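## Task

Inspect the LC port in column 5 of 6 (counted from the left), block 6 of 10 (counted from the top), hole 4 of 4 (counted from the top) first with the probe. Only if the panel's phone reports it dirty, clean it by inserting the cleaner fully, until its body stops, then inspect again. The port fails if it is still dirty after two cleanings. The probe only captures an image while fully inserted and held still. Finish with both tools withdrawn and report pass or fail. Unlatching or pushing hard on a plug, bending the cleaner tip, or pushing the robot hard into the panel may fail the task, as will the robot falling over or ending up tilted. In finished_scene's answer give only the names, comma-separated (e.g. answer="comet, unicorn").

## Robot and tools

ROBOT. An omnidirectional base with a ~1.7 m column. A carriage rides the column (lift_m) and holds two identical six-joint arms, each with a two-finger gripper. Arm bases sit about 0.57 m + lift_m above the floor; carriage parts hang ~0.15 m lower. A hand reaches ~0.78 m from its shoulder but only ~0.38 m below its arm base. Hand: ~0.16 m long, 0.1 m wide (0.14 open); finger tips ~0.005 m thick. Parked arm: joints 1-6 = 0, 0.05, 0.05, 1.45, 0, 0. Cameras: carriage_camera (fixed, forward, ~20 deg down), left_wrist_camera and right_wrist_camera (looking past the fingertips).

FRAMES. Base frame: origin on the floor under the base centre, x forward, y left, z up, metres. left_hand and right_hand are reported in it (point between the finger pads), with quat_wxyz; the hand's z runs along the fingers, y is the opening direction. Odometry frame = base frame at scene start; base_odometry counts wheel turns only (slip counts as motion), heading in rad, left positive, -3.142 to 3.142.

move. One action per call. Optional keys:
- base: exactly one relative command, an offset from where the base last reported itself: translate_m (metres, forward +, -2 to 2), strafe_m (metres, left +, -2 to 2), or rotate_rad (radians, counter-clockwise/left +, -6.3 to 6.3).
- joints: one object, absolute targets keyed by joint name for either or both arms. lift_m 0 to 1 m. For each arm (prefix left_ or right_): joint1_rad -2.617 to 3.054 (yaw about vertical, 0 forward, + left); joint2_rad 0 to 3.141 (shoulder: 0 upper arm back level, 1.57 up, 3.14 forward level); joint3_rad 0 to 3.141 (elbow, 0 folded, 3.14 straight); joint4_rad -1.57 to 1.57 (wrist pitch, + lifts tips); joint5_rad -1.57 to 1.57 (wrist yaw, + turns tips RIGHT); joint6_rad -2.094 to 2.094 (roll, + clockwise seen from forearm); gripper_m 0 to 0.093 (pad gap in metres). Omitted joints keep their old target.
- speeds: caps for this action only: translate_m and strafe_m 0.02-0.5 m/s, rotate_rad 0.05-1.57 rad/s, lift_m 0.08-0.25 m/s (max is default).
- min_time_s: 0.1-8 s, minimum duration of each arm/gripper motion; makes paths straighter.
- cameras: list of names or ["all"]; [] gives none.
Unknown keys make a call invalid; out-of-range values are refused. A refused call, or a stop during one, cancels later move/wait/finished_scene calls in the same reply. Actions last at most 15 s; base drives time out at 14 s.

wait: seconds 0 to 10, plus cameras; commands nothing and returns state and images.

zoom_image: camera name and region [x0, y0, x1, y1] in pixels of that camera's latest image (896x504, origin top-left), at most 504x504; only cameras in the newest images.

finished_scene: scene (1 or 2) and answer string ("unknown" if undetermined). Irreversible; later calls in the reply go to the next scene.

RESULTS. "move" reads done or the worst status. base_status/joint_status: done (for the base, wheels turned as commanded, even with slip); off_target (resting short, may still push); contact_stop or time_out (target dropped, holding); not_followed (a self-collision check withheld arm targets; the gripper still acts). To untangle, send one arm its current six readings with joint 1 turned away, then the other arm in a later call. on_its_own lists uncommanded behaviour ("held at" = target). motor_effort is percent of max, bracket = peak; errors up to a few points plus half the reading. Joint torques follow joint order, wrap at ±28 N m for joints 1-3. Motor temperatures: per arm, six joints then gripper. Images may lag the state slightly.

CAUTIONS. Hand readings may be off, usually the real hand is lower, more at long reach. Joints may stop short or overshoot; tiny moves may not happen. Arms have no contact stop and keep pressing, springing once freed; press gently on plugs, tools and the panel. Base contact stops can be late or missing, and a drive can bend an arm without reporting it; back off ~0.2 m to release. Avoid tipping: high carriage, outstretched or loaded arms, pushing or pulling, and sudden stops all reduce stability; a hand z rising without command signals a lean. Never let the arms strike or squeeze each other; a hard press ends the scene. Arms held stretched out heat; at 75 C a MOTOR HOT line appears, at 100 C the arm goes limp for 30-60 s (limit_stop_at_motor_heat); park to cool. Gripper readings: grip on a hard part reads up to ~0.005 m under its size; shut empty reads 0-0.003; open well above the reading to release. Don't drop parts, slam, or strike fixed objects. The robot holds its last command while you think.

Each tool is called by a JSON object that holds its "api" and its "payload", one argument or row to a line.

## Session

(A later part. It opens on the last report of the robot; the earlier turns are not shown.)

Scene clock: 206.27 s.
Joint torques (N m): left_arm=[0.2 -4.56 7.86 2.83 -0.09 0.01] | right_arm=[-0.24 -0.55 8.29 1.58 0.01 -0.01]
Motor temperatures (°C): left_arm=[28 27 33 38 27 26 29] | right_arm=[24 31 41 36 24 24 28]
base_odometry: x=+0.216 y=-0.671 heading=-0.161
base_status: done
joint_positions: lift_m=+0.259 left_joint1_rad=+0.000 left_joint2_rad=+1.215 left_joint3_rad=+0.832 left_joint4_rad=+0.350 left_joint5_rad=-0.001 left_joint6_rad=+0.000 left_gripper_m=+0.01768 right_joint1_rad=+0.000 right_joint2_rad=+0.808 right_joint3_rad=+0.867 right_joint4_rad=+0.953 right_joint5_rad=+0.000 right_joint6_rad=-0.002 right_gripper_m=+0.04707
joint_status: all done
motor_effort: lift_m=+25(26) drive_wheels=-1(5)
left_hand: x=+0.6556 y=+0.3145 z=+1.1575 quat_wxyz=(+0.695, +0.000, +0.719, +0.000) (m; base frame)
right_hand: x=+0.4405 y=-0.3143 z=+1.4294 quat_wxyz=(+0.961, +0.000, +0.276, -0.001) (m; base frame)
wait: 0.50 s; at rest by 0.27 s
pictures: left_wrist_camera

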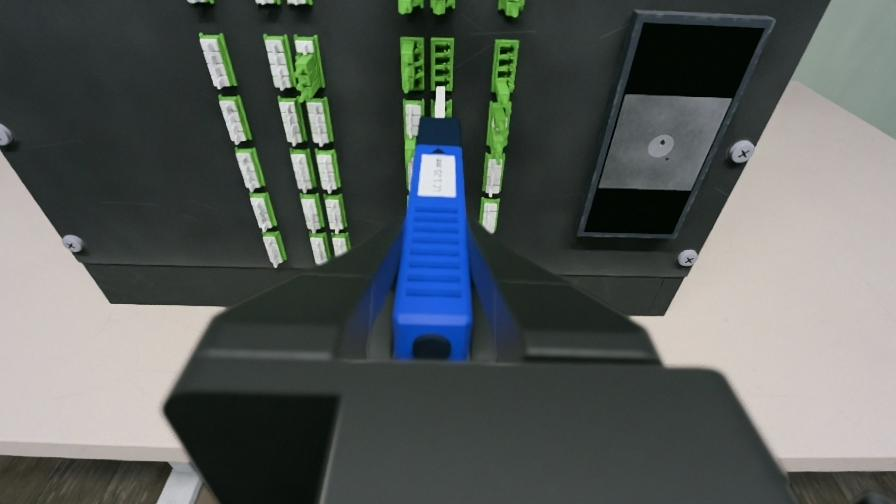

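{"api": "move", "payload": {
  "joints": {"lift_m": 0.2598},
  "cameras": []
}}

{"api": "wait", "payload": {
  "seconds": 0.5,
  "cameras": ["left_wrist_camera"]
}}

{"api": "zoom_image", "payload": {
  "camera": "left_wrist_camera",
  "region": [415, 55, 465, 105]
}}

Scene clock: 206.70 s.
Joint torques (N m): left_arm=[0.34 -4.44 7.98 2.81 -0.06 -0.02] | right_arm=[-0.23 -0.58 8.2 1.58 0.01 -0.01]
Motor temperatures (°C): left_arm=[28 27 33 38 27 26 29] | right_arm=[24 31 41 36 24 24 28]
move: done
base_odometry: x=+0.216 y=-0.671 heading=-0.161
base_status: not commanded
joint_positions: lift_m=+0.259 left_joint1_rad=+0.000 left_joint2_rad=+1.215 left_joint3_rad=+0.832 left_joint4_rad=+0.349 left_joint5_rad=-0.001 left_joint6_rad=+0.000 left_gripper_m=+0.01768 right_joint1_rad=+0.000 right_joint2_rad=+0.808 right_joint3_rad=+0.867 right_joint4_rad=+0.953 right_joint5_rad=+0.000 right_joint6_rad=-0.002 right_gripper_m=+0.04707
joint_status: all done
motor_effort: lift_m=+25(28) drive_wheels=-1(1)
left_hand: x=+0.6556 y=+0.3145 z=+1.1583 quat_wxyz=(+0.695, +0.000, +0.719, +0.000) (m; base frame)
right_hand: x=+0.4404 y=-0.3143 z=+1.4303 quat_wxyz=(+0.961, +0.000, +0.276, -0.001) (m; base frame)
pictures: none
No camera images: "cameras" was empty.

Scene clock: 207.20 s.
Joint torques (N m): left_arm=[0.18 -4.49 7.98 2.81 -0.06 0] | right_arm=[-0.23 -0.53 8.23 1.59 0.01 -0.01]
Motor temperatures (°C): left_arm=[28 27 33 38 27 26 29] | right_arm=[24 31 41 36 24 24 28]
base_odometry: x=+0.216 y=-0.671 heading=-0.161
base_status: not commanded
joint_positions: lift_m=+0.259 left_joint1_rad=+0.000 left_joint2_rad=+1.215 left_joint3_rad=+0.832 left_joint4_rad=+0.349 left_joint5_rad=-0.001 left_joint6_rad=+0.000 left_gripper_m=+0.01768 right_joint1_rad=+0.000 right_joint2_rad=+0.808 right_joint3_rad=+0.867 right_joint4_rad=+0.953 right_joint5_rad=+0.000 right_joint6_rad=-0.002 right_gripper_m=+0.04707
joint_status: all done
motor_effort: lift_m=+25(28) drive_wheels=-1(1)
left_hand: x=+0.6556 y=+0.3145 z=+1.1583 quat_wxyz=(+0.695, +0.000, +0.719, +0.000) (m; base frame)
right_hand: x=+0.4404 y=-0.3143 z=+1.4303 quat_wxyz=(+0.961, +0.000, +0.276, -0.001) (m; base frame)
wait: 0.50 s; at rest by 0.27 s
pictures: left_wrist_camera

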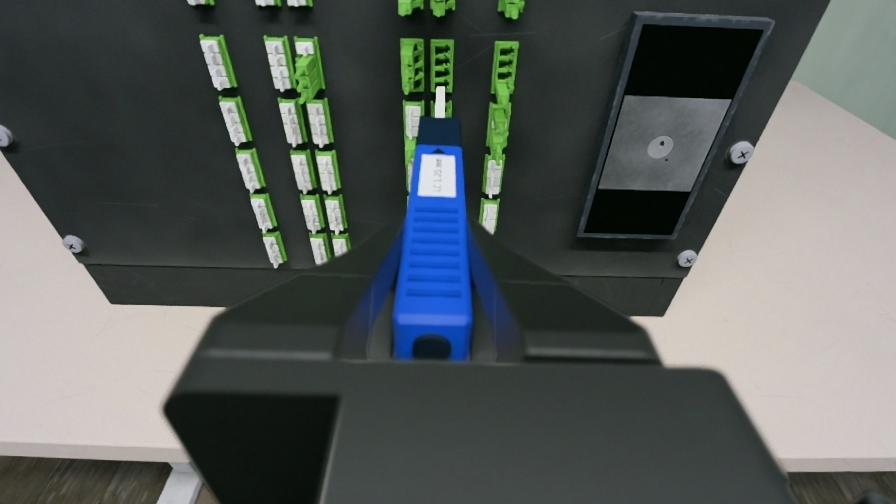

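Scaled by 10.080.

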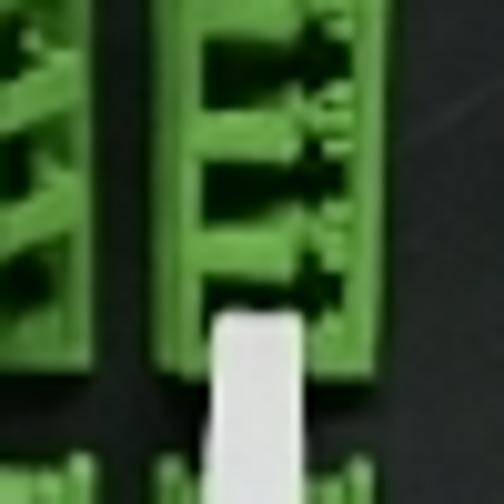

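{"api": "move", "payload": {
  "base": {"translate_m": 0.005},
  "speeds": {"translate_m": 0.02},
  "cameras": []
}}

{"api": "wait", "payload": {
  "seconds": 0.5,
  "cameras": ["left_wrist_camera"]
}}

{"api": "zoom_image", "payload": {
  "camera": "left_wrist_camera",
  "region": [415, 65, 465, 125]
}}

Scene clock: 207.97 s.
Joint torques (N m): left_arm=[0.14 -4.55 7.91 2.81 -0.03 0.01] | right_arm=[-0.16 -0.59 8.17 1.59 0.01 -0.01]
Motor temperatures (°C): left_arm=[28 27 33 38 27 26 29] | right_arm=[24 31 41 36 24 24 28]
move: done
base_odometry: x=+0.220 y=-0.672 heading=-0.161
base_status: done
joint_positions: lift_m=+0.259 left_joint1_rad=+0.000 left_joint2_rad=+1.215 left_joint3_rad=+0.832 left_joint4_rad=+0.349 left_joint5_rad=-0.001 left_joint6_rad=+0.000 left_gripper_m=+0.01768 right_joint1_rad=+0.000 right_joint2_rad=+0.808 right_joint3_rad=+0.867 right_joint4_rad=+0.952 right_joint5_rad=+0.000 right_joint6_rad=-0.002 right_gripper_m=+0.04707
joint_status: not commanded
motor_effort: lift_m=+25(26) drive_wheels=+4(7)
left_hand: x=+0.6556 y=+0.3145 z=+1.1583 quat_wxyz=(+0.695, +0.000, +0.719, +0.000) (m; base frame)
right_hand: x=+0.4407 y=-0.3143 z=+1.4302 quat_wxyz=(+0.961, +0.000, +0.277, -0.001) (m; base frame)
pictures: none
No camera images: "cameras" was empty.

Scene clock: 208.47 s.
Joint torques (N m): left_arm=[0.18 -4.53 7.92 2.77 -0.08 0.01] | right_arm=[-0.17 -0.58 8.25 1.59 0.01 -0.02]
Motor temperatures (°C): left_arm=[28 27 33 38 27 26 29] | right_arm=[24 31 41 36 24 24 28]
base_odometry: x=+0.220 y=-0.672 heading=-0.161
base_status: done
joint_positions: lift_m=+0.259 left_joint1_rad=+0.000 left_joint2_rad=+1.215 left_joint3_rad=+0.832 left_joint4_rad=+0.349 left_joint5_rad=-0.001 left_joint6_rad=+0.000 left_gripper_m=+0.01768 right_joint1_rad=+0.000 right_joint2_rad=+0.808 right_joint3_rad=+0.867 right_joint4_rad=+0.952 right_joint5_rad=+0.000 right_joint6_rad=-0.002 right_gripper_m=+0.04707
joint_status: not commanded
motor_effort: lift_m=+25(26) drive_wheels=+4(7)
left_hand: x=+0.6556 y=+0.3145 z=+1.1583 quat_wxyz=(+0.695, +0.000, +0.719, +0.000) (m; base frame)
right_hand: x=+0.4407 y=-0.3143 z=+1.4302 quat_wxyz=(+0.961, +0.000, +0.277, -0.001) (m; base frame)
wait: 0.50 s; at rest by 0.27 s
pictures: left_wrist_camera

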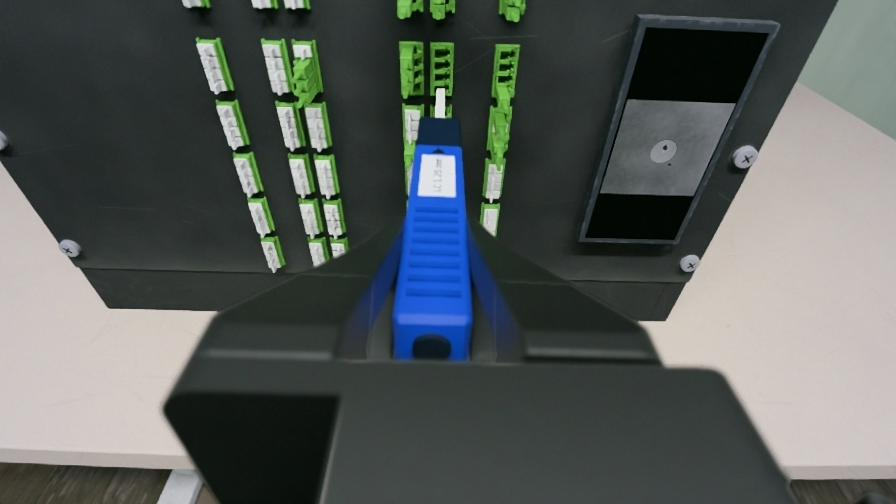

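Scaled by 8.400.

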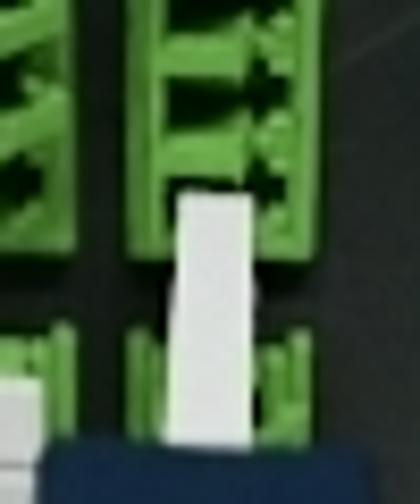

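{"api": "move", "payload": {
  "base": {"translate_m": -0.004},
  "speeds": {"translate_m": 0.02},
  "cameras": []
}}

{"api": "move", "payload": {
  "base": {"strafe_m": 0.0008},
  "joints": {"lift_m": 0.2593},
  "speeds": {"strafe_m": 0.02},
  "cameras": []
}}

{"api": "wait", "payload": {
  "seconds": 0.5,
  "cameras": ["left_wrist_camera"]
}}

{"api": "zoom_image", "payload": {
  "camera": "left_wrist_camera",
  "region": [415, 55, 465, 105]
}}

Scene clock: 209.33 s.
Joint torques (N m): left_arm=[0.25 -4.49 8.05 2.77 -0.07 -0.04] | right_arm=[-0.16 -0.58 8.25 1.6 0.01 -0.01]
Motor temperatures (°C): left_arm=[28 27 33 38 27 26 29] | right_arm=[24 31 41 36 24 24 28]
move: done
base_odometry: x=+0.216 y=-0.672 heading=-0.162
base_status: done
joint_positions: lift_m=+0.259 left_joint1_rad=+0.000 left_joint2_rad=+1.215 left_joint3_rad=+0.832 left_joint4_rad=+0.349 left_joint5_rad=-0.001 left_joint6_rad=+0.000 left_gripper_m=+0.01768 right_joint1_rad=+0.000 right_joint2_rad=+0.808 right_joint3_rad=+0.867 right_joint4_rad=+0.952 right_joint5_rad=+0.000 right_joint6_rad=-0.002 right_gripper_m=+0.04707
joint_status: not commanded
motor_effort: lift_m=+25(26) drive_wheels=+3(8)
left_hand: x=+0.6556 y=+0.3145 z=+1.1583 quat_wxyz=(+0.695, +0.000, +0.719, +0.000) (m; base frame)
right_hand: x=+0.4408 y=-0.3143 z=+1.4301 quat_wxyz=(+0.961, +0.000, +0.277, -0.001) (m; base frame)
pictures: none
No camera images: "cameras" was empty.

Scene clock: 209.73 s.
Joint torques (N m): left_arm=[0.24 -4.4 7.97 2.76 -0.04 0] | right_arm=[-0.27 -0.46 8.25 1.6 0.03 -0.01]
Motor temperatures (°C): left_arm=[28 27 33 38 27 26 29] | right_arm=[24 31 41 36 24 24 28]
move: done
base_odometry: x=+0.217 y=-0.671 heading=-0.162
base_status: done
joint_positions: lift_m=+0.259 left_joint1_rad=+0.000 left_joint2_rad=+1.215 left_joint3_rad=+0.832 left_joint4_rad=+0.349 left_joint5_rad=-0.001 left_joint6_rad=+0.000 left_gripper_m=+0.01768 right_joint1_rad=+0.000 right_joint2_rad=+0.808 right_joint3_rad=+0.867 right_joint4_rad=+0.952 right_joint5_rad=+0.000 right_joint6_rad=-0.002 right_gripper_m=+0.04707
joint_status: all done
motor_effort: lift_m=+22(22) drive_wheels=-4(5)
left_hand: x=+0.6556 y=+0.3145 z=+1.1583 quat_wxyz=(+0.695, +0.000, +0.719, +0.000) (m; base frame)
right_hand: x=+0.4408 y=-0.3143 z=+1.4301 quat_wxyz=(+0.961, +0.000, +0.277, -0.001) (m; base frame)
pictures: none
No camera images: "cameras" was empty.

Scene clock: 210.23 s.
Joint torques (N m): left_arm=[0.42 -4.53 7.99 2.81 -0.1 0.02] | right_arm=[-0.18 -0.54 8.24 1.6 0.02 -0.01]
Motor temperatures (°C): left_arm=[28 27 33 38 27 26 29] | right_arm=[24 31 41 36 24 24 28]
base_odometry: x=+0.217 y=-0.671 heading=-0.162
base_status: done
joint_positions: lift_m=+0.259 left_joint1_rad=+0.000 left_joint2_rad=+1.215 left_joint3_rad=+0.832 left_joint4_rad=+0.349 left_joint5_rad=-0.001 left_joint6_rad=+0.000 left_gripper_m=+0.01768 right_joint1_rad=+0.000 right_joint2_rad=+0.808 right_joint3_rad=+0.867 right_joint4_rad=+0.952 right_joint5_rad=+0.000 right_joint6_rad=-0.002 right_gripper_m=+0.04707
joint_status: all done
motor_effort: lift_m=+22(22) drive_wheels=-4(5)
left_hand: x=+0.6556 y=+0.3145 z=+1.1583 quat_wxyz=(+0.695, +0.000, +0.719, +0.000) (m; base frame)
right_hand: x=+0.4408 y=-0.3143 z=+1.4301 quat_wxyz=(+0.961, +0.000, +0.277, -0.001) (m; base frame)
wait: 0.50 s; at rest by 0.27 s
pictures: left_wrist_camera

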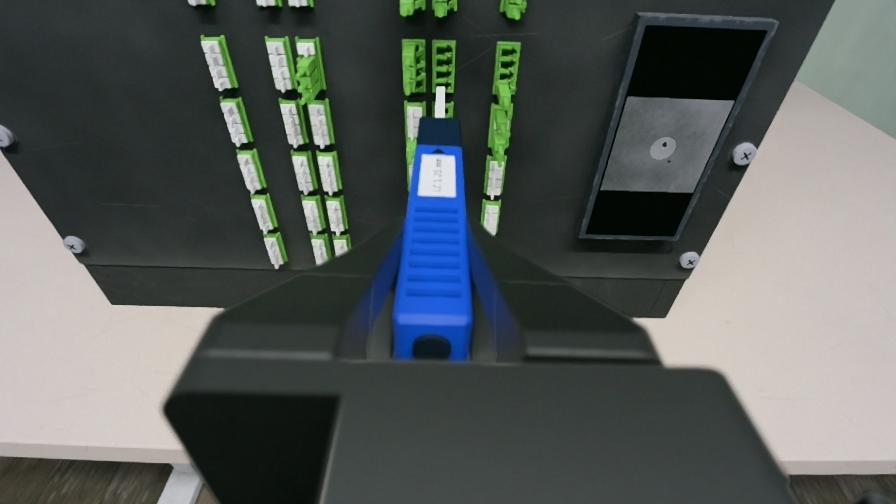

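Scaled by 10.080.

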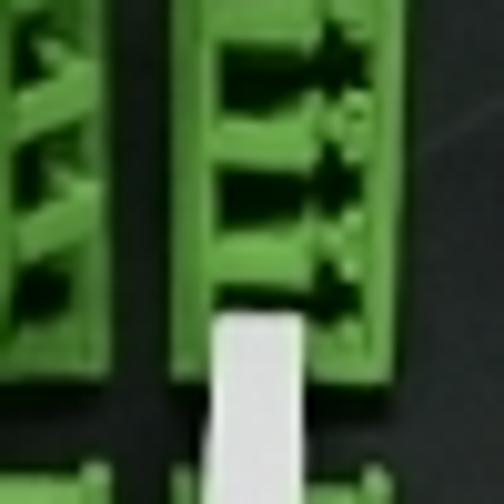

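{"api": "move", "payload": {
  "base": {"translate_m": 0.004},
  "speeds": {"translate_m": 0.02},
  "cameras": []
}}

{"api": "wait", "payload": {
  "seconds": 0.5,
  "cameras": ["left_wrist_camera"]
}}

{"api": "zoom_image", "payload": {
  "camera": "left_wrist_camera",
  "region": [415, 65, 465, 125]
}}

Scene clock: 211.00 s.
Joint torques (N m): left_arm=[0.28 -4.67 8.08 2.73 -0.08 0.05] | right_arm=[-0.28 -0.55 8.29 1.56 0.01 -0.01]
Motor temperatures (°C): left_arm=[28 27 33 38 27 26 29] | right_arm=[24 31 41 36 24 24 28]
move: done
base_odometry: x=+0.220 y=-0.672 heading=-0.163
base_status: done
joint_positions: lift_m=+0.259 left_joint1_rad=+0.000 left_joint2_rad=+1.215 left_joint3_rad=+0.832 left_joint4_rad=+0.350 left_joint5_rad=-0.001 left_joint6_rad=+0.000 left_gripper_m=+0.01768 right_joint1_rad=+0.000 right_joint2_rad=+0.808 right_joint3_rad=+0.867 right_joint4_rad=+0.953 right_joint5_rad=+0.000 right_joint6_rad=-0.002 right_gripper_m=+0.04707
joint_status: not commanded
motor_effort: lift_m=+22(22) drive_wheels=-3(10)
left_hand: x=+0.6556 y=+0.3145 z=+1.1586 quat_wxyz=(+0.696, +0.000, +0.718, +0.001) (m; base frame)
right_hand: x=+0.4405 y=-0.3143 z=+1.4303 quat_wxyz=(+0.961, +0.000, +0.276, -0.001) (m; base frame)
pictures: none
No camera images: "cameras" was empty.

Scene clock: 211.50 s.
Joint torques (N m): left_arm=[0.2 -4.52 7.95 2.75 -0.06 -0.04] | right_arm=[-0.24 -0.57 8.28 1.59 0.02 -0.01]
Motor temperatures (°C): left_arm=[28 27 33 38 27 26 29] | right_arm=[24 31 41 36 24 24 28]
base_odometry: x=+0.220 y=-0.672 heading=-0.163
base_status: done
joint_positions: lift_m=+0.259 left_joint1_rad=+0.000 left_joint2_rad=+1.215 left_joint3_rad=+0.832 left_joint4_rad=+0.350 left_joint5_rad=-0.001 left_joint6_rad=+0.000 left_gripper_m=+0.01768 right_joint1_rad=+0.000 right_joint2_rad=+0.808 right_joint3_rad=+0.867 right_joint4_rad=+0.953 right_joint5_rad=+0.000 right_joint6_rad=-0.002 right_gripper_m=+0.04707
joint_status: not commanded
motor_effort: lift_m=+22(22) drive_wheels=-3(10)
left_hand: x=+0.6556 y=+0.3145 z=+1.1586 quat_wxyz=(+0.696, +0.000, +0.718, +0.001) (m; base frame)
right_hand: x=+0.4405 y=-0.3143 z=+1.4303 quat_wxyz=(+0.961, +0.000, +0.276, -0.001) (m; base frame)
wait: 0.50 s; at rest by 0.27 s
pictures: left_wrist_camera

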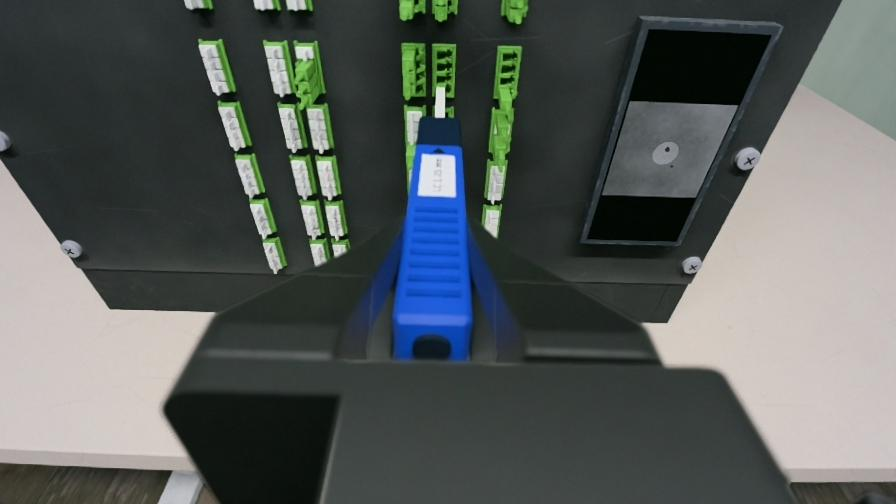

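Scaled by 8.400.

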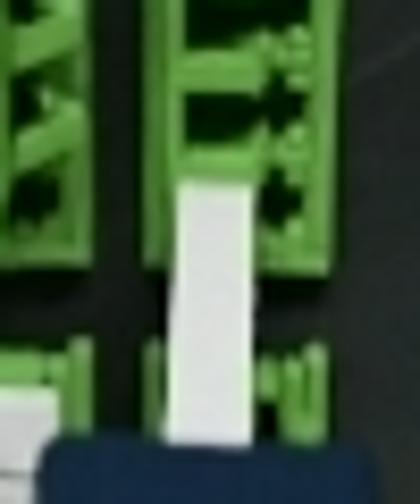

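{"api": "move", "payload": {
  "base": {"translate_m": -0.004},
  "speeds": {"translate_m": 0.02},
  "cameras": []
}}

{"api": "move", "payload": {
  "base": {"strafe_m": -0.0004},
  "joints": {"lift_m": 0.2585},
  "speeds": {"strafe_m": 0.02},
  "cameras": []
}}

{"api": "wait", "payload": {
  "seconds": 0.5,
  "cameras": ["left_wrist_camera"]
}}

{"api": "zoom_image", "payload": {
  "camera": "left_wrist_camera",
  "region": [415, 65, 465, 125]
}}

Scene clock: 212.37 s.
Joint torques (N m): left_arm=[0.27 -4.52 8.09 2.76 -0.04 0.01] | right_arm=[-0.29 -0.54 8.27 1.62 0.01 -0.01]
Motor temperatures (°C): left_arm=[28 27 33 38 27 26 29] | right_arm=[24 31 41 36 24 24 28]
move: done
base_odometry: x=+0.216 y=-0.671 heading=-0.163
base_status: done
joint_positions: lift_m=+0.259 left_joint1_rad=+0.000 left_joint2_rad=+1.215 left_joint3_rad=+0.832 left_joint4_rad=+0.351 left_joint5_rad=-0.001 left_joint6_rad=+0.000 left_gripper_m=+0.01768 right_joint1_rad=+0.000 right_joint2_rad=+0.808 right_joint3_rad=+0.867 right_joint4_rad=+0.952 right_joint5_rad=+0.000 right_joint6_rad=-0.002 right_gripper_m=+0.04707
joint_status: not commanded
motor_effort: lift_m=+22(22) drive_wheels=+3(10)
left_hand: x=+0.6556 y=+0.3145 z=+1.1587 quat_wxyz=(+0.696, +0.000, +0.718, +0.001) (m; base frame)
right_hand: x=+0.4407 y=-0.3143 z=+1.4302 quat_wxyz=(+0.961, +0.000, +0.277, -0.001) (m; base frame)
pictures: none
No camera images: "cameras" was empty.

Scene clock: 212.77 s.
Joint torques (N m): left_arm=[0.29 -4.71 7.94 2.79 -0.05 -0.03] | right_arm=[-0.32 -0.5 8.25 1.58 0.02 -0.01]
Motor temperatures (°C): left_arm=[28 27 33 38 27 26 29] | right_arm=[24 31 41 36 24 24 28]
move: done
base_odometry: x=+0.216 y=-0.672 heading=-0.163
base_status: done
joint_positions: lift_m=+0.259 left_joint1_rad=+0.000 left_joint2_rad=+1.215 left_joint3_rad=+0.832 left_joint4_rad=+0.351 left_joint5_rad=-0.001 left_joint6_rad=+0.000 left_gripper_m=+0.01768 right_joint1_rad=+0.000 right_joint2_rad=+0.808 right_joint3_rad=+0.867 right_joint4_rad=+0.952 right_joint5_rad=+0.000 right_joint6_rad=-0.002 right_gripper_m=+0.04707
joint_status: all done
motor_effort: lift_m=+21(22) drive_wheels=+2(3)
left_hand: x=+0.6556 y=+0.3145 z=+1.1580 quat_wxyz=(+0.696, +0.000, +0.718, +0.001) (m; base frame)
right_hand: x=+0.4407 y=-0.3143 z=+1.4295 quat_wxyz=(+0.961, +0.000, +0.277, -0.001) (m; base frame)
pictures: none
No camera images: "cameras" was empty.

Scene clock: 213.27 s.
Joint torques (N m): left_arm=[0.16 -4.68 8.01 2.77 -0.04 0.02] | right_arm=[-0.24 -0.51 8.24 1.56 0 -0.01]
Motor temperatures (°C): left_arm=[28 27 33 38 27 26 29] | right_arm=[24 31 41 36 24 24 28]
base_odometry: x=+0.216 y=-0.672 heading=-0.163
base_status: done
joint_positions: lift_m=+0.259 left_joint1_rad=+0.000 left_joint2_rad=+1.215 left_joint3_rad=+0.832 left_joint4_rad=+0.351 left_joint5_rad=-0.001 left_joint6_rad=+0.000 left_gripper_m=+0.01768 right_joint1_rad=+0.000 right_joint2_rad=+0.808 right_joint3_rad=+0.867 right_joint4_rad=+0.952 right_joint5_rad=+0.000 right_joint6_rad=-0.002 right_gripper_m=+0.04707
joint_status: all done
motor_effort: lift_m=+21(22) drive_wheels=+2(3)
left_hand: x=+0.6556 y=+0.3145 z=+1.1580 quat_wxyz=(+0.696, +0.000, +0.718, +0.001) (m; base frame)
right_hand: x=+0.4407 y=-0.3143 z=+1.4295 quat_wxyz=(+0.961, +0.000, +0.277, -0.001) (m; base frame)
wait: 0.50 s; at rest by 0.27 s
pictures: left_wrist_camera

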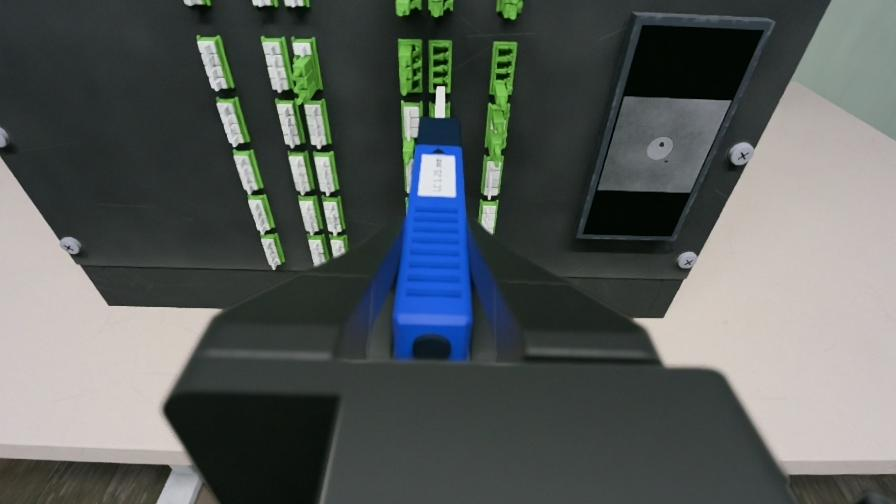

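Scaled by 8.400.

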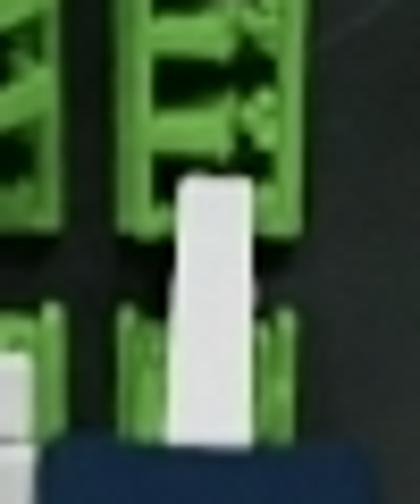

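{"api": "move", "payload": {
  "base": {"strafe_m": 0.0014},
  "joints": {"lift_m": 0.2577},
  "speeds": {"strafe_m": 0.02},
  "cameras": []
}}

{"api": "wait", "payload": {
  "seconds": 0.5,
  "cameras": ["left_wrist_camera"]
}}

{"api": "zoom_image", "payload": {
  "camera": "left_wrist_camera",
  "region": [415, 65, 465, 125]
}}

Scene clock: 214.00 s.
Joint torques (N m): left_arm=[0.12 -4.41 7.91 2.77 -0.09 0] | right_arm=[-0.24 -0.59 8.2 1.6 0.02 -0.01]
Motor temperatures (°C): left_arm=[28 27 33 38 27 26 29] | right_arm=[24 31 41 36 24 24 28]
move: done
base_odometry: x=+0.217 y=-0.670 heading=-0.164
base_status: done
joint_positions: lift_m=+0.258 left_joint1_rad=+0.000 left_joint2_rad=+1.215 left_joint3_rad=+0.832 left_joint4_rad=+0.351 left_joint5_rad=-0.001 left_joint6_rad=+0.000 left_gripper_m=+0.01768 right_joint1_rad=+0.000 right_joint2_rad=+0.808 right_joint3_rad=+0.867 right_joint4_rad=+0.953 right_joint5_rad=+0.000 right_joint6_rad=-0.002 right_gripper_m=+0.04707
joint_status: all done
motor_effort: lift_m=+21(22) drive_wheels=-4(6)
left_hand: x=+0.6556 y=+0.3144 z=+1.1572 quat_wxyz=(+0.696, +0.000, +0.718, +0.000) (m; base frame)
right_hand: x=+0.4406 y=-0.3142 z=+1.4287 quat_wxyz=(+0.961, +0.000, +0.276, -0.001) (m; base frame)
pictures: none
No camera images: "cameras" was empty.

Scene clock: 214.50 s.
Joint torques (N m): left_arm=[0.23 -4.55 7.91 2.74 -0.08 -0.01] | right_arm=[-0.23 -0.53 8.23 1.59 0.01 -0.02]
Motor temperatures (°C): left_arm=[28 27 33 38 27 26 29] | right_arm=[24 31 41 36 24 24 28]
base_odometry: x=+0.217 y=-0.670 heading=-0.164
base_status: done
joint_positions: lift_m=+0.258 left_joint1_rad=+0.000 left_joint2_rad=+1.215 left_joint3_rad=+0.832 left_joint4_rad=+0.351 left_joint5_rad=-0.001 left_joint6_rad=+0.000 left_gripper_m=+0.01768 right_joint1_rad=+0.000 right_joint2_rad=+0.808 right_joint3_rad=+0.867 right_joint4_rad=+0.953 right_joint5_rad=+0.000 right_joint6_rad=-0.002 right_gripper_m=+0.04707
joint_status: all done
motor_effort: lift_m=+21(22) drive_wheels=-4(6)
left_hand: x=+0.6556 y=+0.3144 z=+1.1572 quat_wxyz=(+0.696, +0.000, +0.718, +0.000) (m; base frame)
right_hand: x=+0.4406 y=-0.3142 z=+1.4287 quat_wxyz=(+0.961, +0.000, +0.276, -0.001) (m; base frame)
wait: 0.50 s; at rest by 0.27 s
pictures: left_wrist_camera

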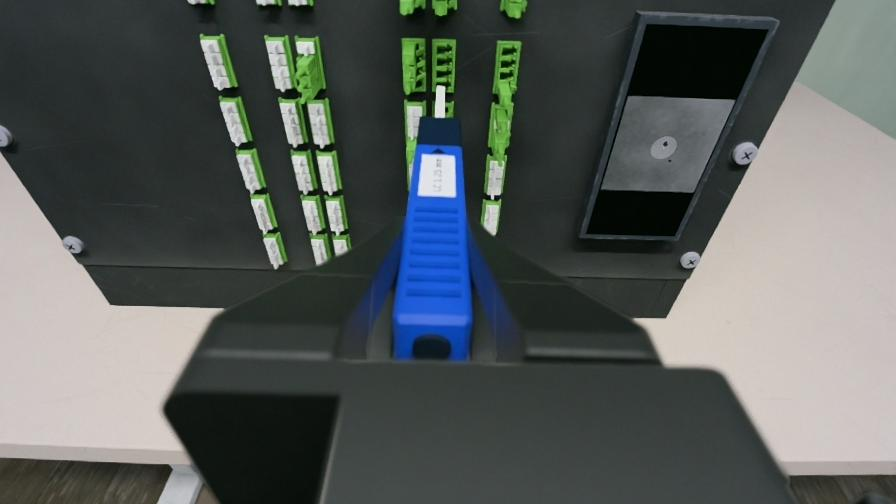

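Scaled by 8.400.

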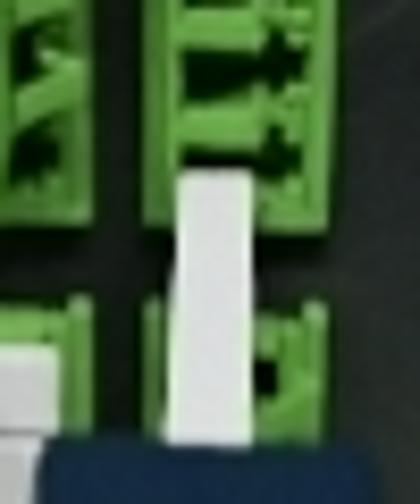

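{"api": "move", "payload": {
  "base": {"translate_m": -0.005},
  "speeds": {"translate_m": 0.02},
  "cameras": []
}}

{"api": "wait", "payload": {
  "seconds": 0.5,
  "cameras": ["left_wrist_camera", "carriage_camera"]
}}

{"api": "zoom_image", "payload": {
  "camera": "left_wrist_camera",
  "region": [415, 65, 465, 125]
}}

{"api": "zoom_image", "payload": {
  "camera": "carriage_camera",
  "region": [290, 160, 340, 210]
}}

Scene clock: 215.53 s.
Joint torques (N m): left_arm=[0.2 -4.6 7.86 2.77 -0.06 -0.01] | right_arm=[-0.1 -0.47 8.2 1.55 0.02 -0.01]
Motor temperatures (°C): left_arm=[28 28 33 39 27 26 29] | right_arm=[24 31 41 36 24 24 28]
move: done
base_odometry: x=+0.212 y=-0.670 heading=-0.164
base_status: done
joint_positions: lift_m=+0.258 left_joint1_rad=+0.000 left_joint2_rad=+1.215 left_joint3_rad=+0.832 left_joint4_rad=+0.351 left_joint5_rad=-0.001 left_joint6_rad=+0.000 left_gripper_m=+0.01768 right_joint1_rad=+0.000 right_joint2_rad=+0.808 right_joint3_rad=+0.867 right_joint4_rad=+0.954 right_joint5_rad=+0.000 right_joint6_rad=-0.002 right_gripper_m=+0.04707
joint_status: not commanded
motor_effort: lift_m=+21(21) drive_wheels=-3(11)
left_hand: x=+0.6556 y=+0.3144 z=+1.1572 quat_wxyz=(+0.696, +0.000, +0.718, +0.000) (m; base frame)
right_hand: x=+0.4403 y=-0.3142 z=+1.4289 quat_wxyz=(+0.961, -0.001, +0.276, -0.001) (m; base frame)
pictures: none
No camera images: "cameras" was empty.

Scene clock: 216.03 s.
Joint torques (N m): left_arm=[0.36 -4.55 7.91 2.79 -0.09 0] | right_arm=[-0.21 -0.53 8.27 1.58 0.01 -0.01]
Motor temperatures (°C): left_arm=[28 28 33 39 27 26 29] | right_arm=[24 31 41 36 24 24 28]
base_odometry: x=+0.212 y=-0.670 heading=-0.164
base_status: done
joint_positions: lift_m=+0.258 left_joint1_rad=+0.000 left_joint2_rad=+1.215 left_joint3_rad=+0.832 left_joint4_rad=+0.351 left_joint5_rad=-0.001 left_joint6_rad=+0.000 left_gripper_m=+0.01768 right_joint1_rad=+0.000 right_joint2_rad=+0.808 right_joint3_rad=+0.867 right_joint4_rad=+0.954 right_joint5_rad=+0.000 right_joint6_rad=-0.002 right_gripper_m=+0.04707
joint_status: not commanded
motor_effort: lift_m=+21(21) drive_wheels=-3(11)
left_hand: x=+0.6556 y=+0.3144 z=+1.1572 quat_wxyz=(+0.696, +0.000, +0.718, +0.000) (m; base frame)
right_hand: x=+0.4403 y=-0.3142 z=+1.4289 quat_wxyz=(+0.961, -0.001, +0.276, -0.001) (m; base frame)
wait: 0.50 s; at rest by 0.27 s
pictures: carriage_camera, left_wrist_camera

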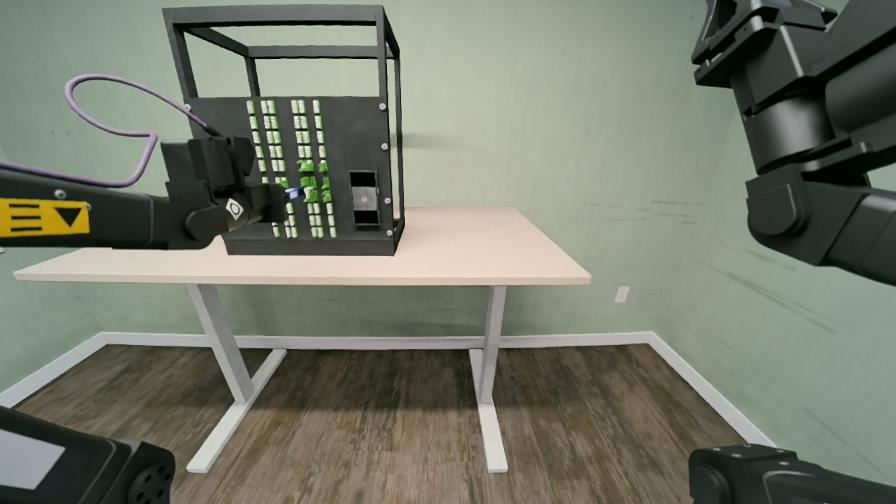

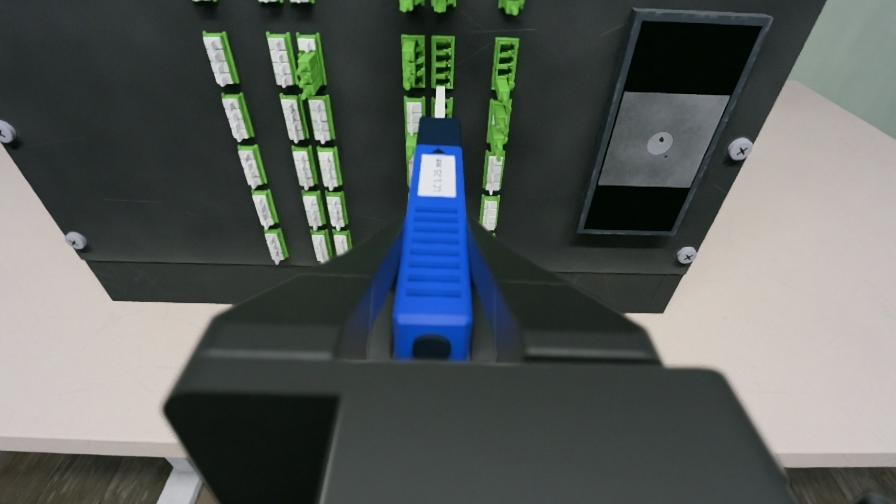

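Scaled by 8.400.

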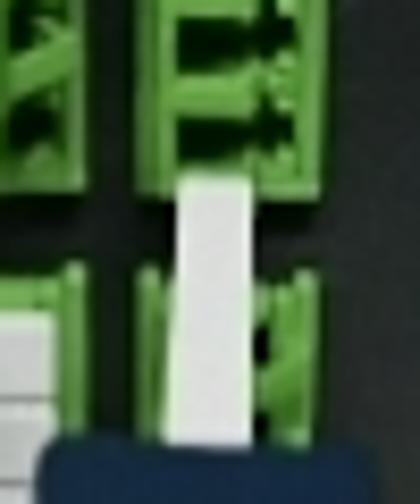

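Scaled by 10.080.

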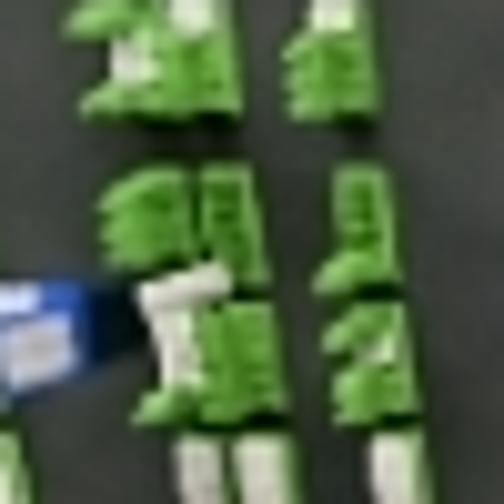

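{"api": "move", "payload": {
  "joints": {"lift_m": 0.2597},
  "cameras": []
}}

{"api": "wait", "payload": {
  "seconds": 0.5,
  "cameras": ["left_wrist_camera"]
}}

{"api": "zoom_image", "payload": {
  "camera": "left_wrist_camera",
  "region": [415, 65, 465, 125]
}}

Scene clock: 216.80 s.
Joint torques (N m): left_arm=[0.13 -4.49 7.98 2.76 -0.08 0.02] | right_arm=[-0.21 -0.51 8.23 1.57 0.01 -0.01]
Motor temperatures (°C): left_arm=[28 28 33 39 27 26 29] | right_arm=[24 31 41 36 24 24 28]
move: done
base_odometry: x=+0.212 y=-0.670 heading=-0.164
base_status: not commanded
joint_positions: lift_m=+0.259 left_joint1_rad=+0.000 left_joint2_rad=+1.215 left_joint3_rad=+0.832 left_joint4_rad=+0.351 left_joint5_rad=-0.001 left_joint6_rad=+0.000 left_gripper_m=+0.01768 right_joint1_rad=+0.000 right_joint2_rad=+0.808 right_joint3_rad=+0.867 right_joint4_rad=+0.954 right_joint5_rad=+0.000 right_joint6_rad=-0.002 right_gripper_m=+0.04707
joint_status: all done
motor_effort: lift_m=+25(27) drive_wheels=-3(3)
left_hand: x=+0.6556 y=+0.3144 z=+1.1588 quat_wxyz=(+0.696, +0.000, +0.718, +0.000) (m; base frame)
right_hand: x=+0.4403 y=-0.3142 z=+1.4304 quat_wxyz=(+0.961, -0.001, +0.276, -0.001) (m; base frame)
pictures: none
No camera images: "cameras" was empty.

Scene clock: 217.30 s.
Joint torques (N m): left_arm=[0.23 -4.4 7.86 2.78 -0.06 -0.02] | right_arm=[-0.21 -0.61 8.29 1.57 0.02 -0.01]
Motor temperatures (°C): left_arm=[28 28 33 39 27 26 29] | right_arm=[24 31 41 36 24 24 28]
base_odometry: x=+0.212 y=-0.670 heading=-0.164
base_status: not commanded
joint_positions: lift_m=+0.259 left_joint1_rad=+0.000 left_joint2_rad=+1.215 left_joint3_rad=+0.832 left_joint4_rad=+0.351 left_joint5_rad=-0.001 left_joint6_rad=+0.000 left_gripper_m=+0.01768 right_joint1_rad=+0.000 right_joint2_rad=+0.808 right_joint3_rad=+0.867 right_joint4_rad=+0.954 right_joint5_rad=+0.000 right_joint6_rad=-0.002 right_gripper_m=+0.04707
joint_status: all done
motor_effort: lift_m=+25(27) drive_wheels=-3(3)
left_hand: x=+0.6556 y=+0.3144 z=+1.1588 quat_wxyz=(+0.696, +0.000, +0.718, +0.000) (m; base frame)
right_hand: x=+0.4403 y=-0.3142 z=+1.4304 quat_wxyz=(+0.961, -0.001, +0.276, -0.001) (m; base frame)
wait: 0.50 s; at rest by 0.27 s
pictures: left_wrist_camera

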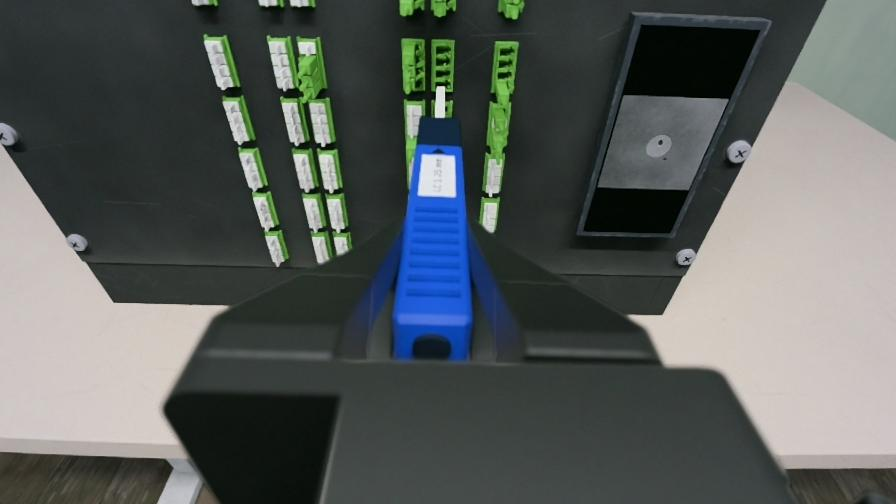

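Scaled by 8.400.

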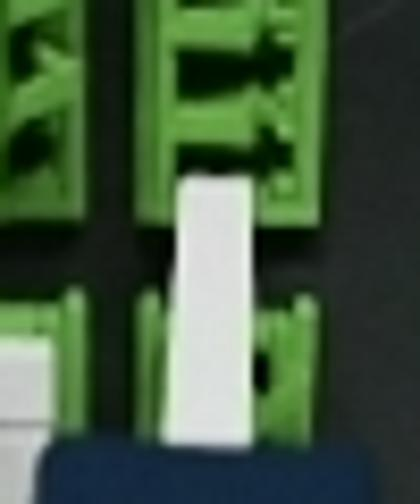

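{"api": "move", "payload": {
  "base": {"translate_m": 0.005},
  "speeds": {"translate_m": 0.02},
  "cameras": []
}}

{"api": "wait", "payload": {
  "seconds": 0.5,
  "cameras": ["left_wrist_camera"]
}}

{"api": "zoom_image", "payload": {
  "camera": "left_wrist_camera",
  "region": [415, 65, 465, 125]
}}

Scene clock: 218.10 s.
Joint torques (N m): left_arm=[0.01 -4.63 7.99 2.75 -0.08 0.03] | right_arm=[-0.24 -0.49 8.23 1.63 0.02 -0.01]
Motor temperatures (°C): left_arm=[28 28 33 39 27 26 29] | right_arm=[24 31 41 36 24 24 28]
move: done
base_odometry: x=+0.217 y=-0.671 heading=-0.164
base_status: done
joint_positions: lift_m=+0.259 left_joint1_rad=+0.000 left_joint2_rad=+1.215 left_joint3_rad=+0.832 left_joint4_rad=+0.351 left_joint5_rad=-0.001 left_joint6_rad=+0.000 left_gripper_m=+0.01768 right_joint1_rad=+0.000 right_joint2_rad=+0.808 right_joint3_rad=+0.867 right_joint4_rad=+0.953 right_joint5_rad=+0.000 right_joint6_rad=-0.002 right_gripper_m=+0.04707
joint_status: not commanded
motor_effort: lift_m=+25(26) drive_wheels=-2(10)
left_hand: x=+0.6556 y=+0.3144 z=+1.1588 quat_wxyz=(+0.696, +0.000, +0.718, +0.000) (m; base frame)
right_hand: x=+0.4406 y=-0.3142 z=+1.4302 quat_wxyz=(+0.961, -0.001, +0.276, -0.001) (m; base frame)
pictures: none
No camera images: "cameras" was empty.

Scene clock: 218.60 s.
Joint torques (N m): left_arm=[0.23 -4.56 7.9 2.74 -0.11 0.05] | right_arm=[-0.24 -0.53 8.31 1.6 0.02 -0.01]
Motor temperatures (°C): left_arm=[28 28 33 39 27 26 29] | right_arm=[24 31 41 36 24 24 28]
base_odometry: x=+0.217 y=-0.671 heading=-0.164
base_status: done
joint_positions: lift_m=+0.259 left_joint1_rad=+0.000 left_joint2_rad=+1.215 left_joint3_rad=+0.832 left_joint4_rad=+0.351 left_joint5_rad=-0.001 left_joint6_rad=+0.000 left_gripper_m=+0.01768 right_joint1_rad=+0.000 right_joint2_rad=+0.808 right_joint3_rad=+0.867 right_joint4_rad=+0.953 right_joint5_rad=+0.000 right_joint6_rad=-0.002 right_gripper_m=+0.04707
joint_status: not commanded
motor_effort: lift_m=+25(26) drive_wheels=-2(10)
left_hand: x=+0.6556 y=+0.3144 z=+1.1588 quat_wxyz=(+0.696, +0.000, +0.718, +0.000) (m; base frame)
right_hand: x=+0.4405 y=-0.3142 z=+1.4302 quat_wxyz=(+0.961, -0.001, +0.276, -0.001) (m; base frame)
wait: 0.50 s; at rest by 0.27 s
pictures: left_wrist_camera

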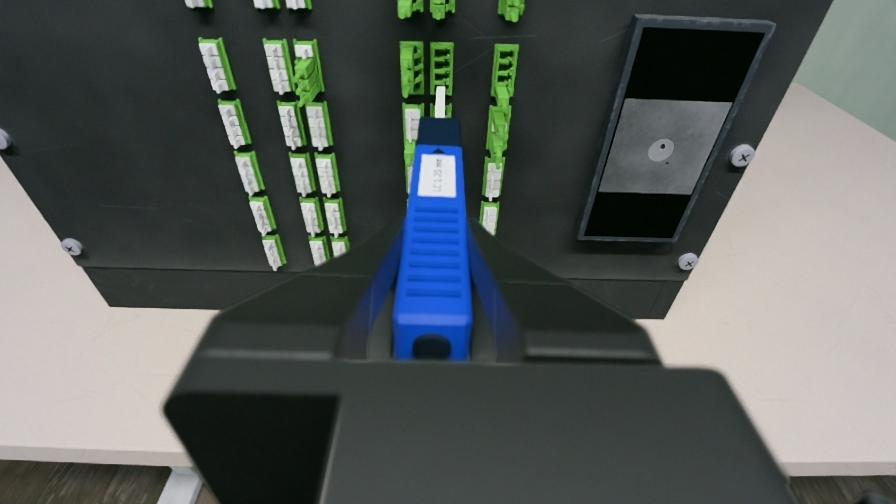

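Scaled by 8.400.

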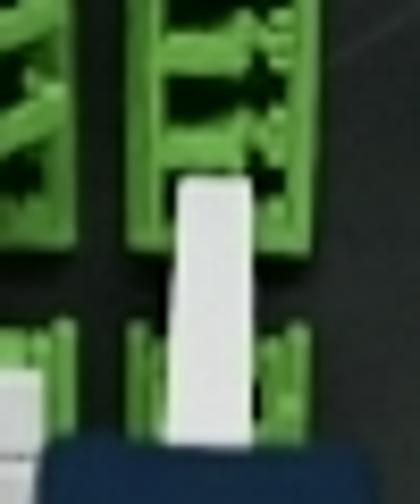

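{"api": "move", "payload": {
  "base": {"strafe_m": 0.0006},
  "speeds": {"strafe_m": 0.02},
  "cameras": []
}}

{"api": "wait", "payload": {
  "seconds": 0.5,
  "cameras": ["left_wrist_camera"]
}}

{"api": "zoom_image", "payload": {
  "camera": "left_wrist_camera",
  "region": [415, 65, 465, 125]
}}

Scene clock: 219.17 s.
Joint torques (N m): left_arm=[0.25 -4.67 7.98 2.75 -0.09 0.01] | right_arm=[-0.09 -0.57 8.29 1.59 0.01 -0.02]
Motor temperatures (°C): left_arm=[28 28 33 39 27 26 29] | right_arm=[24 31 41 35 24 24 28]
move: done
base_odometry: x=+0.217 y=-0.670 heading=-0.165
base_status: done
joint_positions: lift_m=+0.259 left_joint1_rad=+0.000 left_joint2_rad=+1.215 left_joint3_rad=+0.832 left_joint4_rad=+0.351 left_joint5_rad=-0.001 left_joint6_rad=+0.000 left_gripper_m=+0.01768 right_joint1_rad=+0.000 right_joint2_rad=+0.808 right_joint3_rad=+0.867 right_joint4_rad=+0.953 right_joint5_rad=+0.000 right_joint6_rad=-0.002 right_gripper_m=+0.04707
joint_status: not commanded
motor_effort: lift_m=+25(25) drive_wheels=-3(3)
left_hand: x=+0.6556 y=+0.3144 z=+1.1588 quat_wxyz=(+0.696, +0.000, +0.718, +0.000) (m; base frame)
right_hand: x=+0.4405 y=-0.3142 z=+1.4302 quat_wxyz=(+0.961, -0.001, +0.276, -0.001) (m; base frame)
pictures: none
No camera images: "cameras" was empty.

Scene clock: 219.67 s.
Joint torques (N m): left_arm=[0.2 -4.59 7.97 2.75 -0.1 0.01] | right_arm=[-0.2 -0.5 8.25 1.58 0.02 -0.01]
Motor temperatures (°C): left_arm=[28 28 33 39 27 26 29] | right_arm=[24 31 41 35 24 24 28]
base_odometry: x=+0.217 y=-0.670 heading=-0.165
base_status: done
joint_positions: lift_m=+0.259 left_joint1_rad=+0.000 left_joint2_rad=+1.215 left_joint3_rad=+0.832 left_joint4_rad=+0.351 left_joint5_rad=-0.001 left_joint6_rad=+0.000 left_gripper_m=+0.01768 right_joint1_rad=+0.000 right_joint2_rad=+0.808 right_joint3_rad=+0.867 right_joint4_rad=+0.953 right_joint5_rad=+0.000 right_joint6_rad=-0.002 right_gripper_m=+0.04707
joint_status: not commanded
motor_effort: lift_m=+25(25) drive_wheels=-3(3)
left_hand: x=+0.6556 y=+0.3144 z=+1.1588 quat_wxyz=(+0.696, +0.000, +0.718, +0.000) (m; base frame)
right_hand: x=+0.4405 y=-0.3142 z=+1.4302 quat_wxyz=(+0.961, -0.001, +0.276, -0.001) (m; base frame)
wait: 0.50 s; at rest by 0.27 s
pictures: left_wrist_camera

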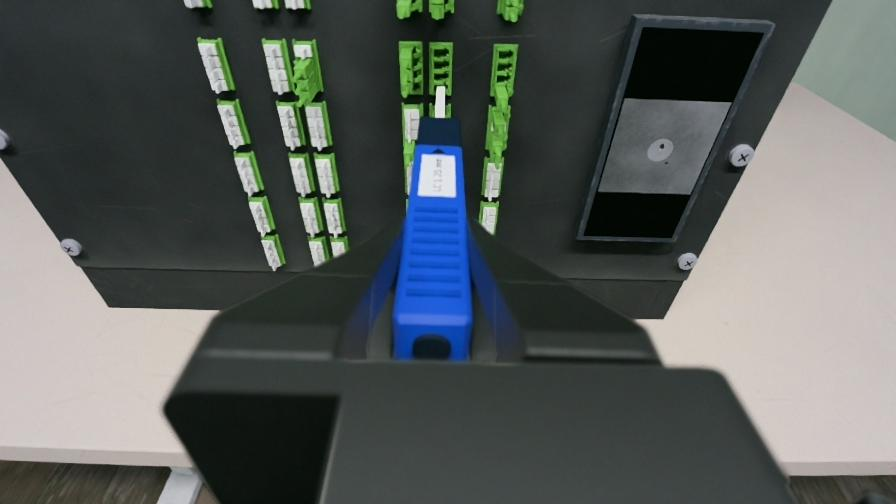

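Scaled by 8.400.

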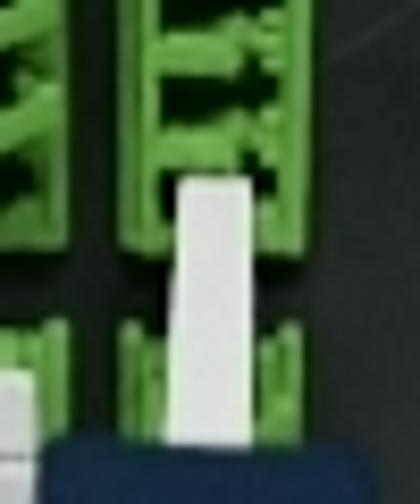

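{"api": "move", "payload": {
  "base": {"strafe_m": 0.001},
  "speeds": {"strafe_m": 0.02},
  "cameras": []
}}

{"api": "wait", "payload": {
  "seconds": 0.5,
  "cameras": ["left_wrist_camera"]
}}

{"api": "zoom_image", "payload": {
  "camera": "left_wrist_camera",
  "region": [415, 65, 465, 125]
}}

Scene clock: 220.23 s.
Joint torques (N m): left_arm=[-0.01 -4.57 7.98 2.76 -0.08 -0.04] | right_arm=[-0.2 -0.57 8.34 1.61 0.01 -0.02]
Motor temperatures (°C): left_arm=[28 28 33 39 27 26 29] | right_arm=[24 31 41 35 24 24 28]
move: done
base_odometry: x=+0.217 y=-0.670 heading=-0.165
base_status: done
joint_positions: lift_m=+0.259 left_joint1_rad=+0.000 left_joint2_rad=+1.215 left_joint3_rad=+0.832 left_joint4_rad=+0.351 left_joint5_rad=-0.001 left_joint6_rad=+0.000 left_gripper_m=+0.01768 right_joint1_rad=+0.000 right_joint2_rad=+0.808 right_joint3_rad=+0.867 right_joint4_rad=+0.953 right_joint5_rad=+0.000 right_joint6_rad=-0.002 right_gripper_m=+0.04707
joint_status: not commanded
motor_effort: lift_m=+25(25) drive_wheels=-5(5)
left_hand: x=+0.6556 y=+0.3144 z=+1.1588 quat_wxyz=(+0.696, +0.000, +0.718, +0.000) (m; base frame)
right_hand: x=+0.4405 y=-0.3142 z=+1.4302 quat_wxyz=(+0.961, -0.001, +0.276, -0.001) (m; base frame)
pictures: none
No camera images: "cameras" was empty.

Scene clock: 220.73 s.
Joint torques (N m): left_arm=[0.24 -4.64 7.88 2.74 -0.08 0.02] | right_arm=[-0.2 -0.54 8.24 1.58 0.02 -0.02]
Motor temperatures (°C): left_arm=[28 28 33 39 27 26 29] | right_arm=[24 31 41 35 24 24 28]
base_odometry: x=+0.217 y=-0.670 heading=-0.165
base_status: done
joint_positions: lift_m=+0.259 left_joint1_rad=+0.000 left_joint2_rad=+1.215 left_joint3_rad=+0.832 left_joint4_rad=+0.351 left_joint5_rad=+0.000 left_joint6_rad=+0.000 left_gripper_m=+0.01768 right_joint1_rad=+0.000 right_joint2_rad=+0.808 right_joint3_rad=+0.867 right_joint4_rad=+0.953 right_joint5_rad=+0.000 right_joint6_rad=-0.002 right_gripper_m=+0.04707
joint_status: not commanded
motor_effort: lift_m=+25(25) drive_wheels=-5(5)
left_hand: x=+0.6556 y=+0.3143 z=+1.1588 quat_wxyz=(+0.696, +0.000, +0.718, +0.000) (m; base frame)
right_hand: x=+0.4405 y=-0.3142 z=+1.4302 quat_wxyz=(+0.961, -0.001, +0.276, -0.001) (m; base frame)
wait: 0.50 s; at rest by 0.27 s
pictures: left_wrist_camera

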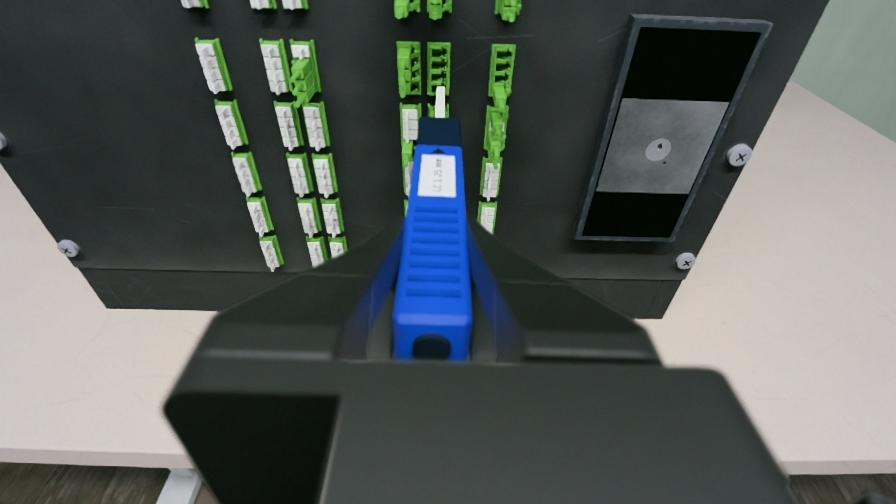

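Scaled by 8.400.

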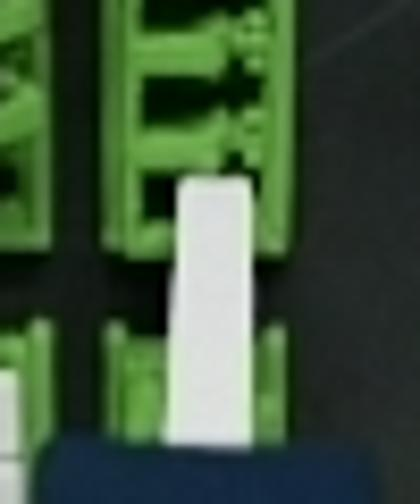

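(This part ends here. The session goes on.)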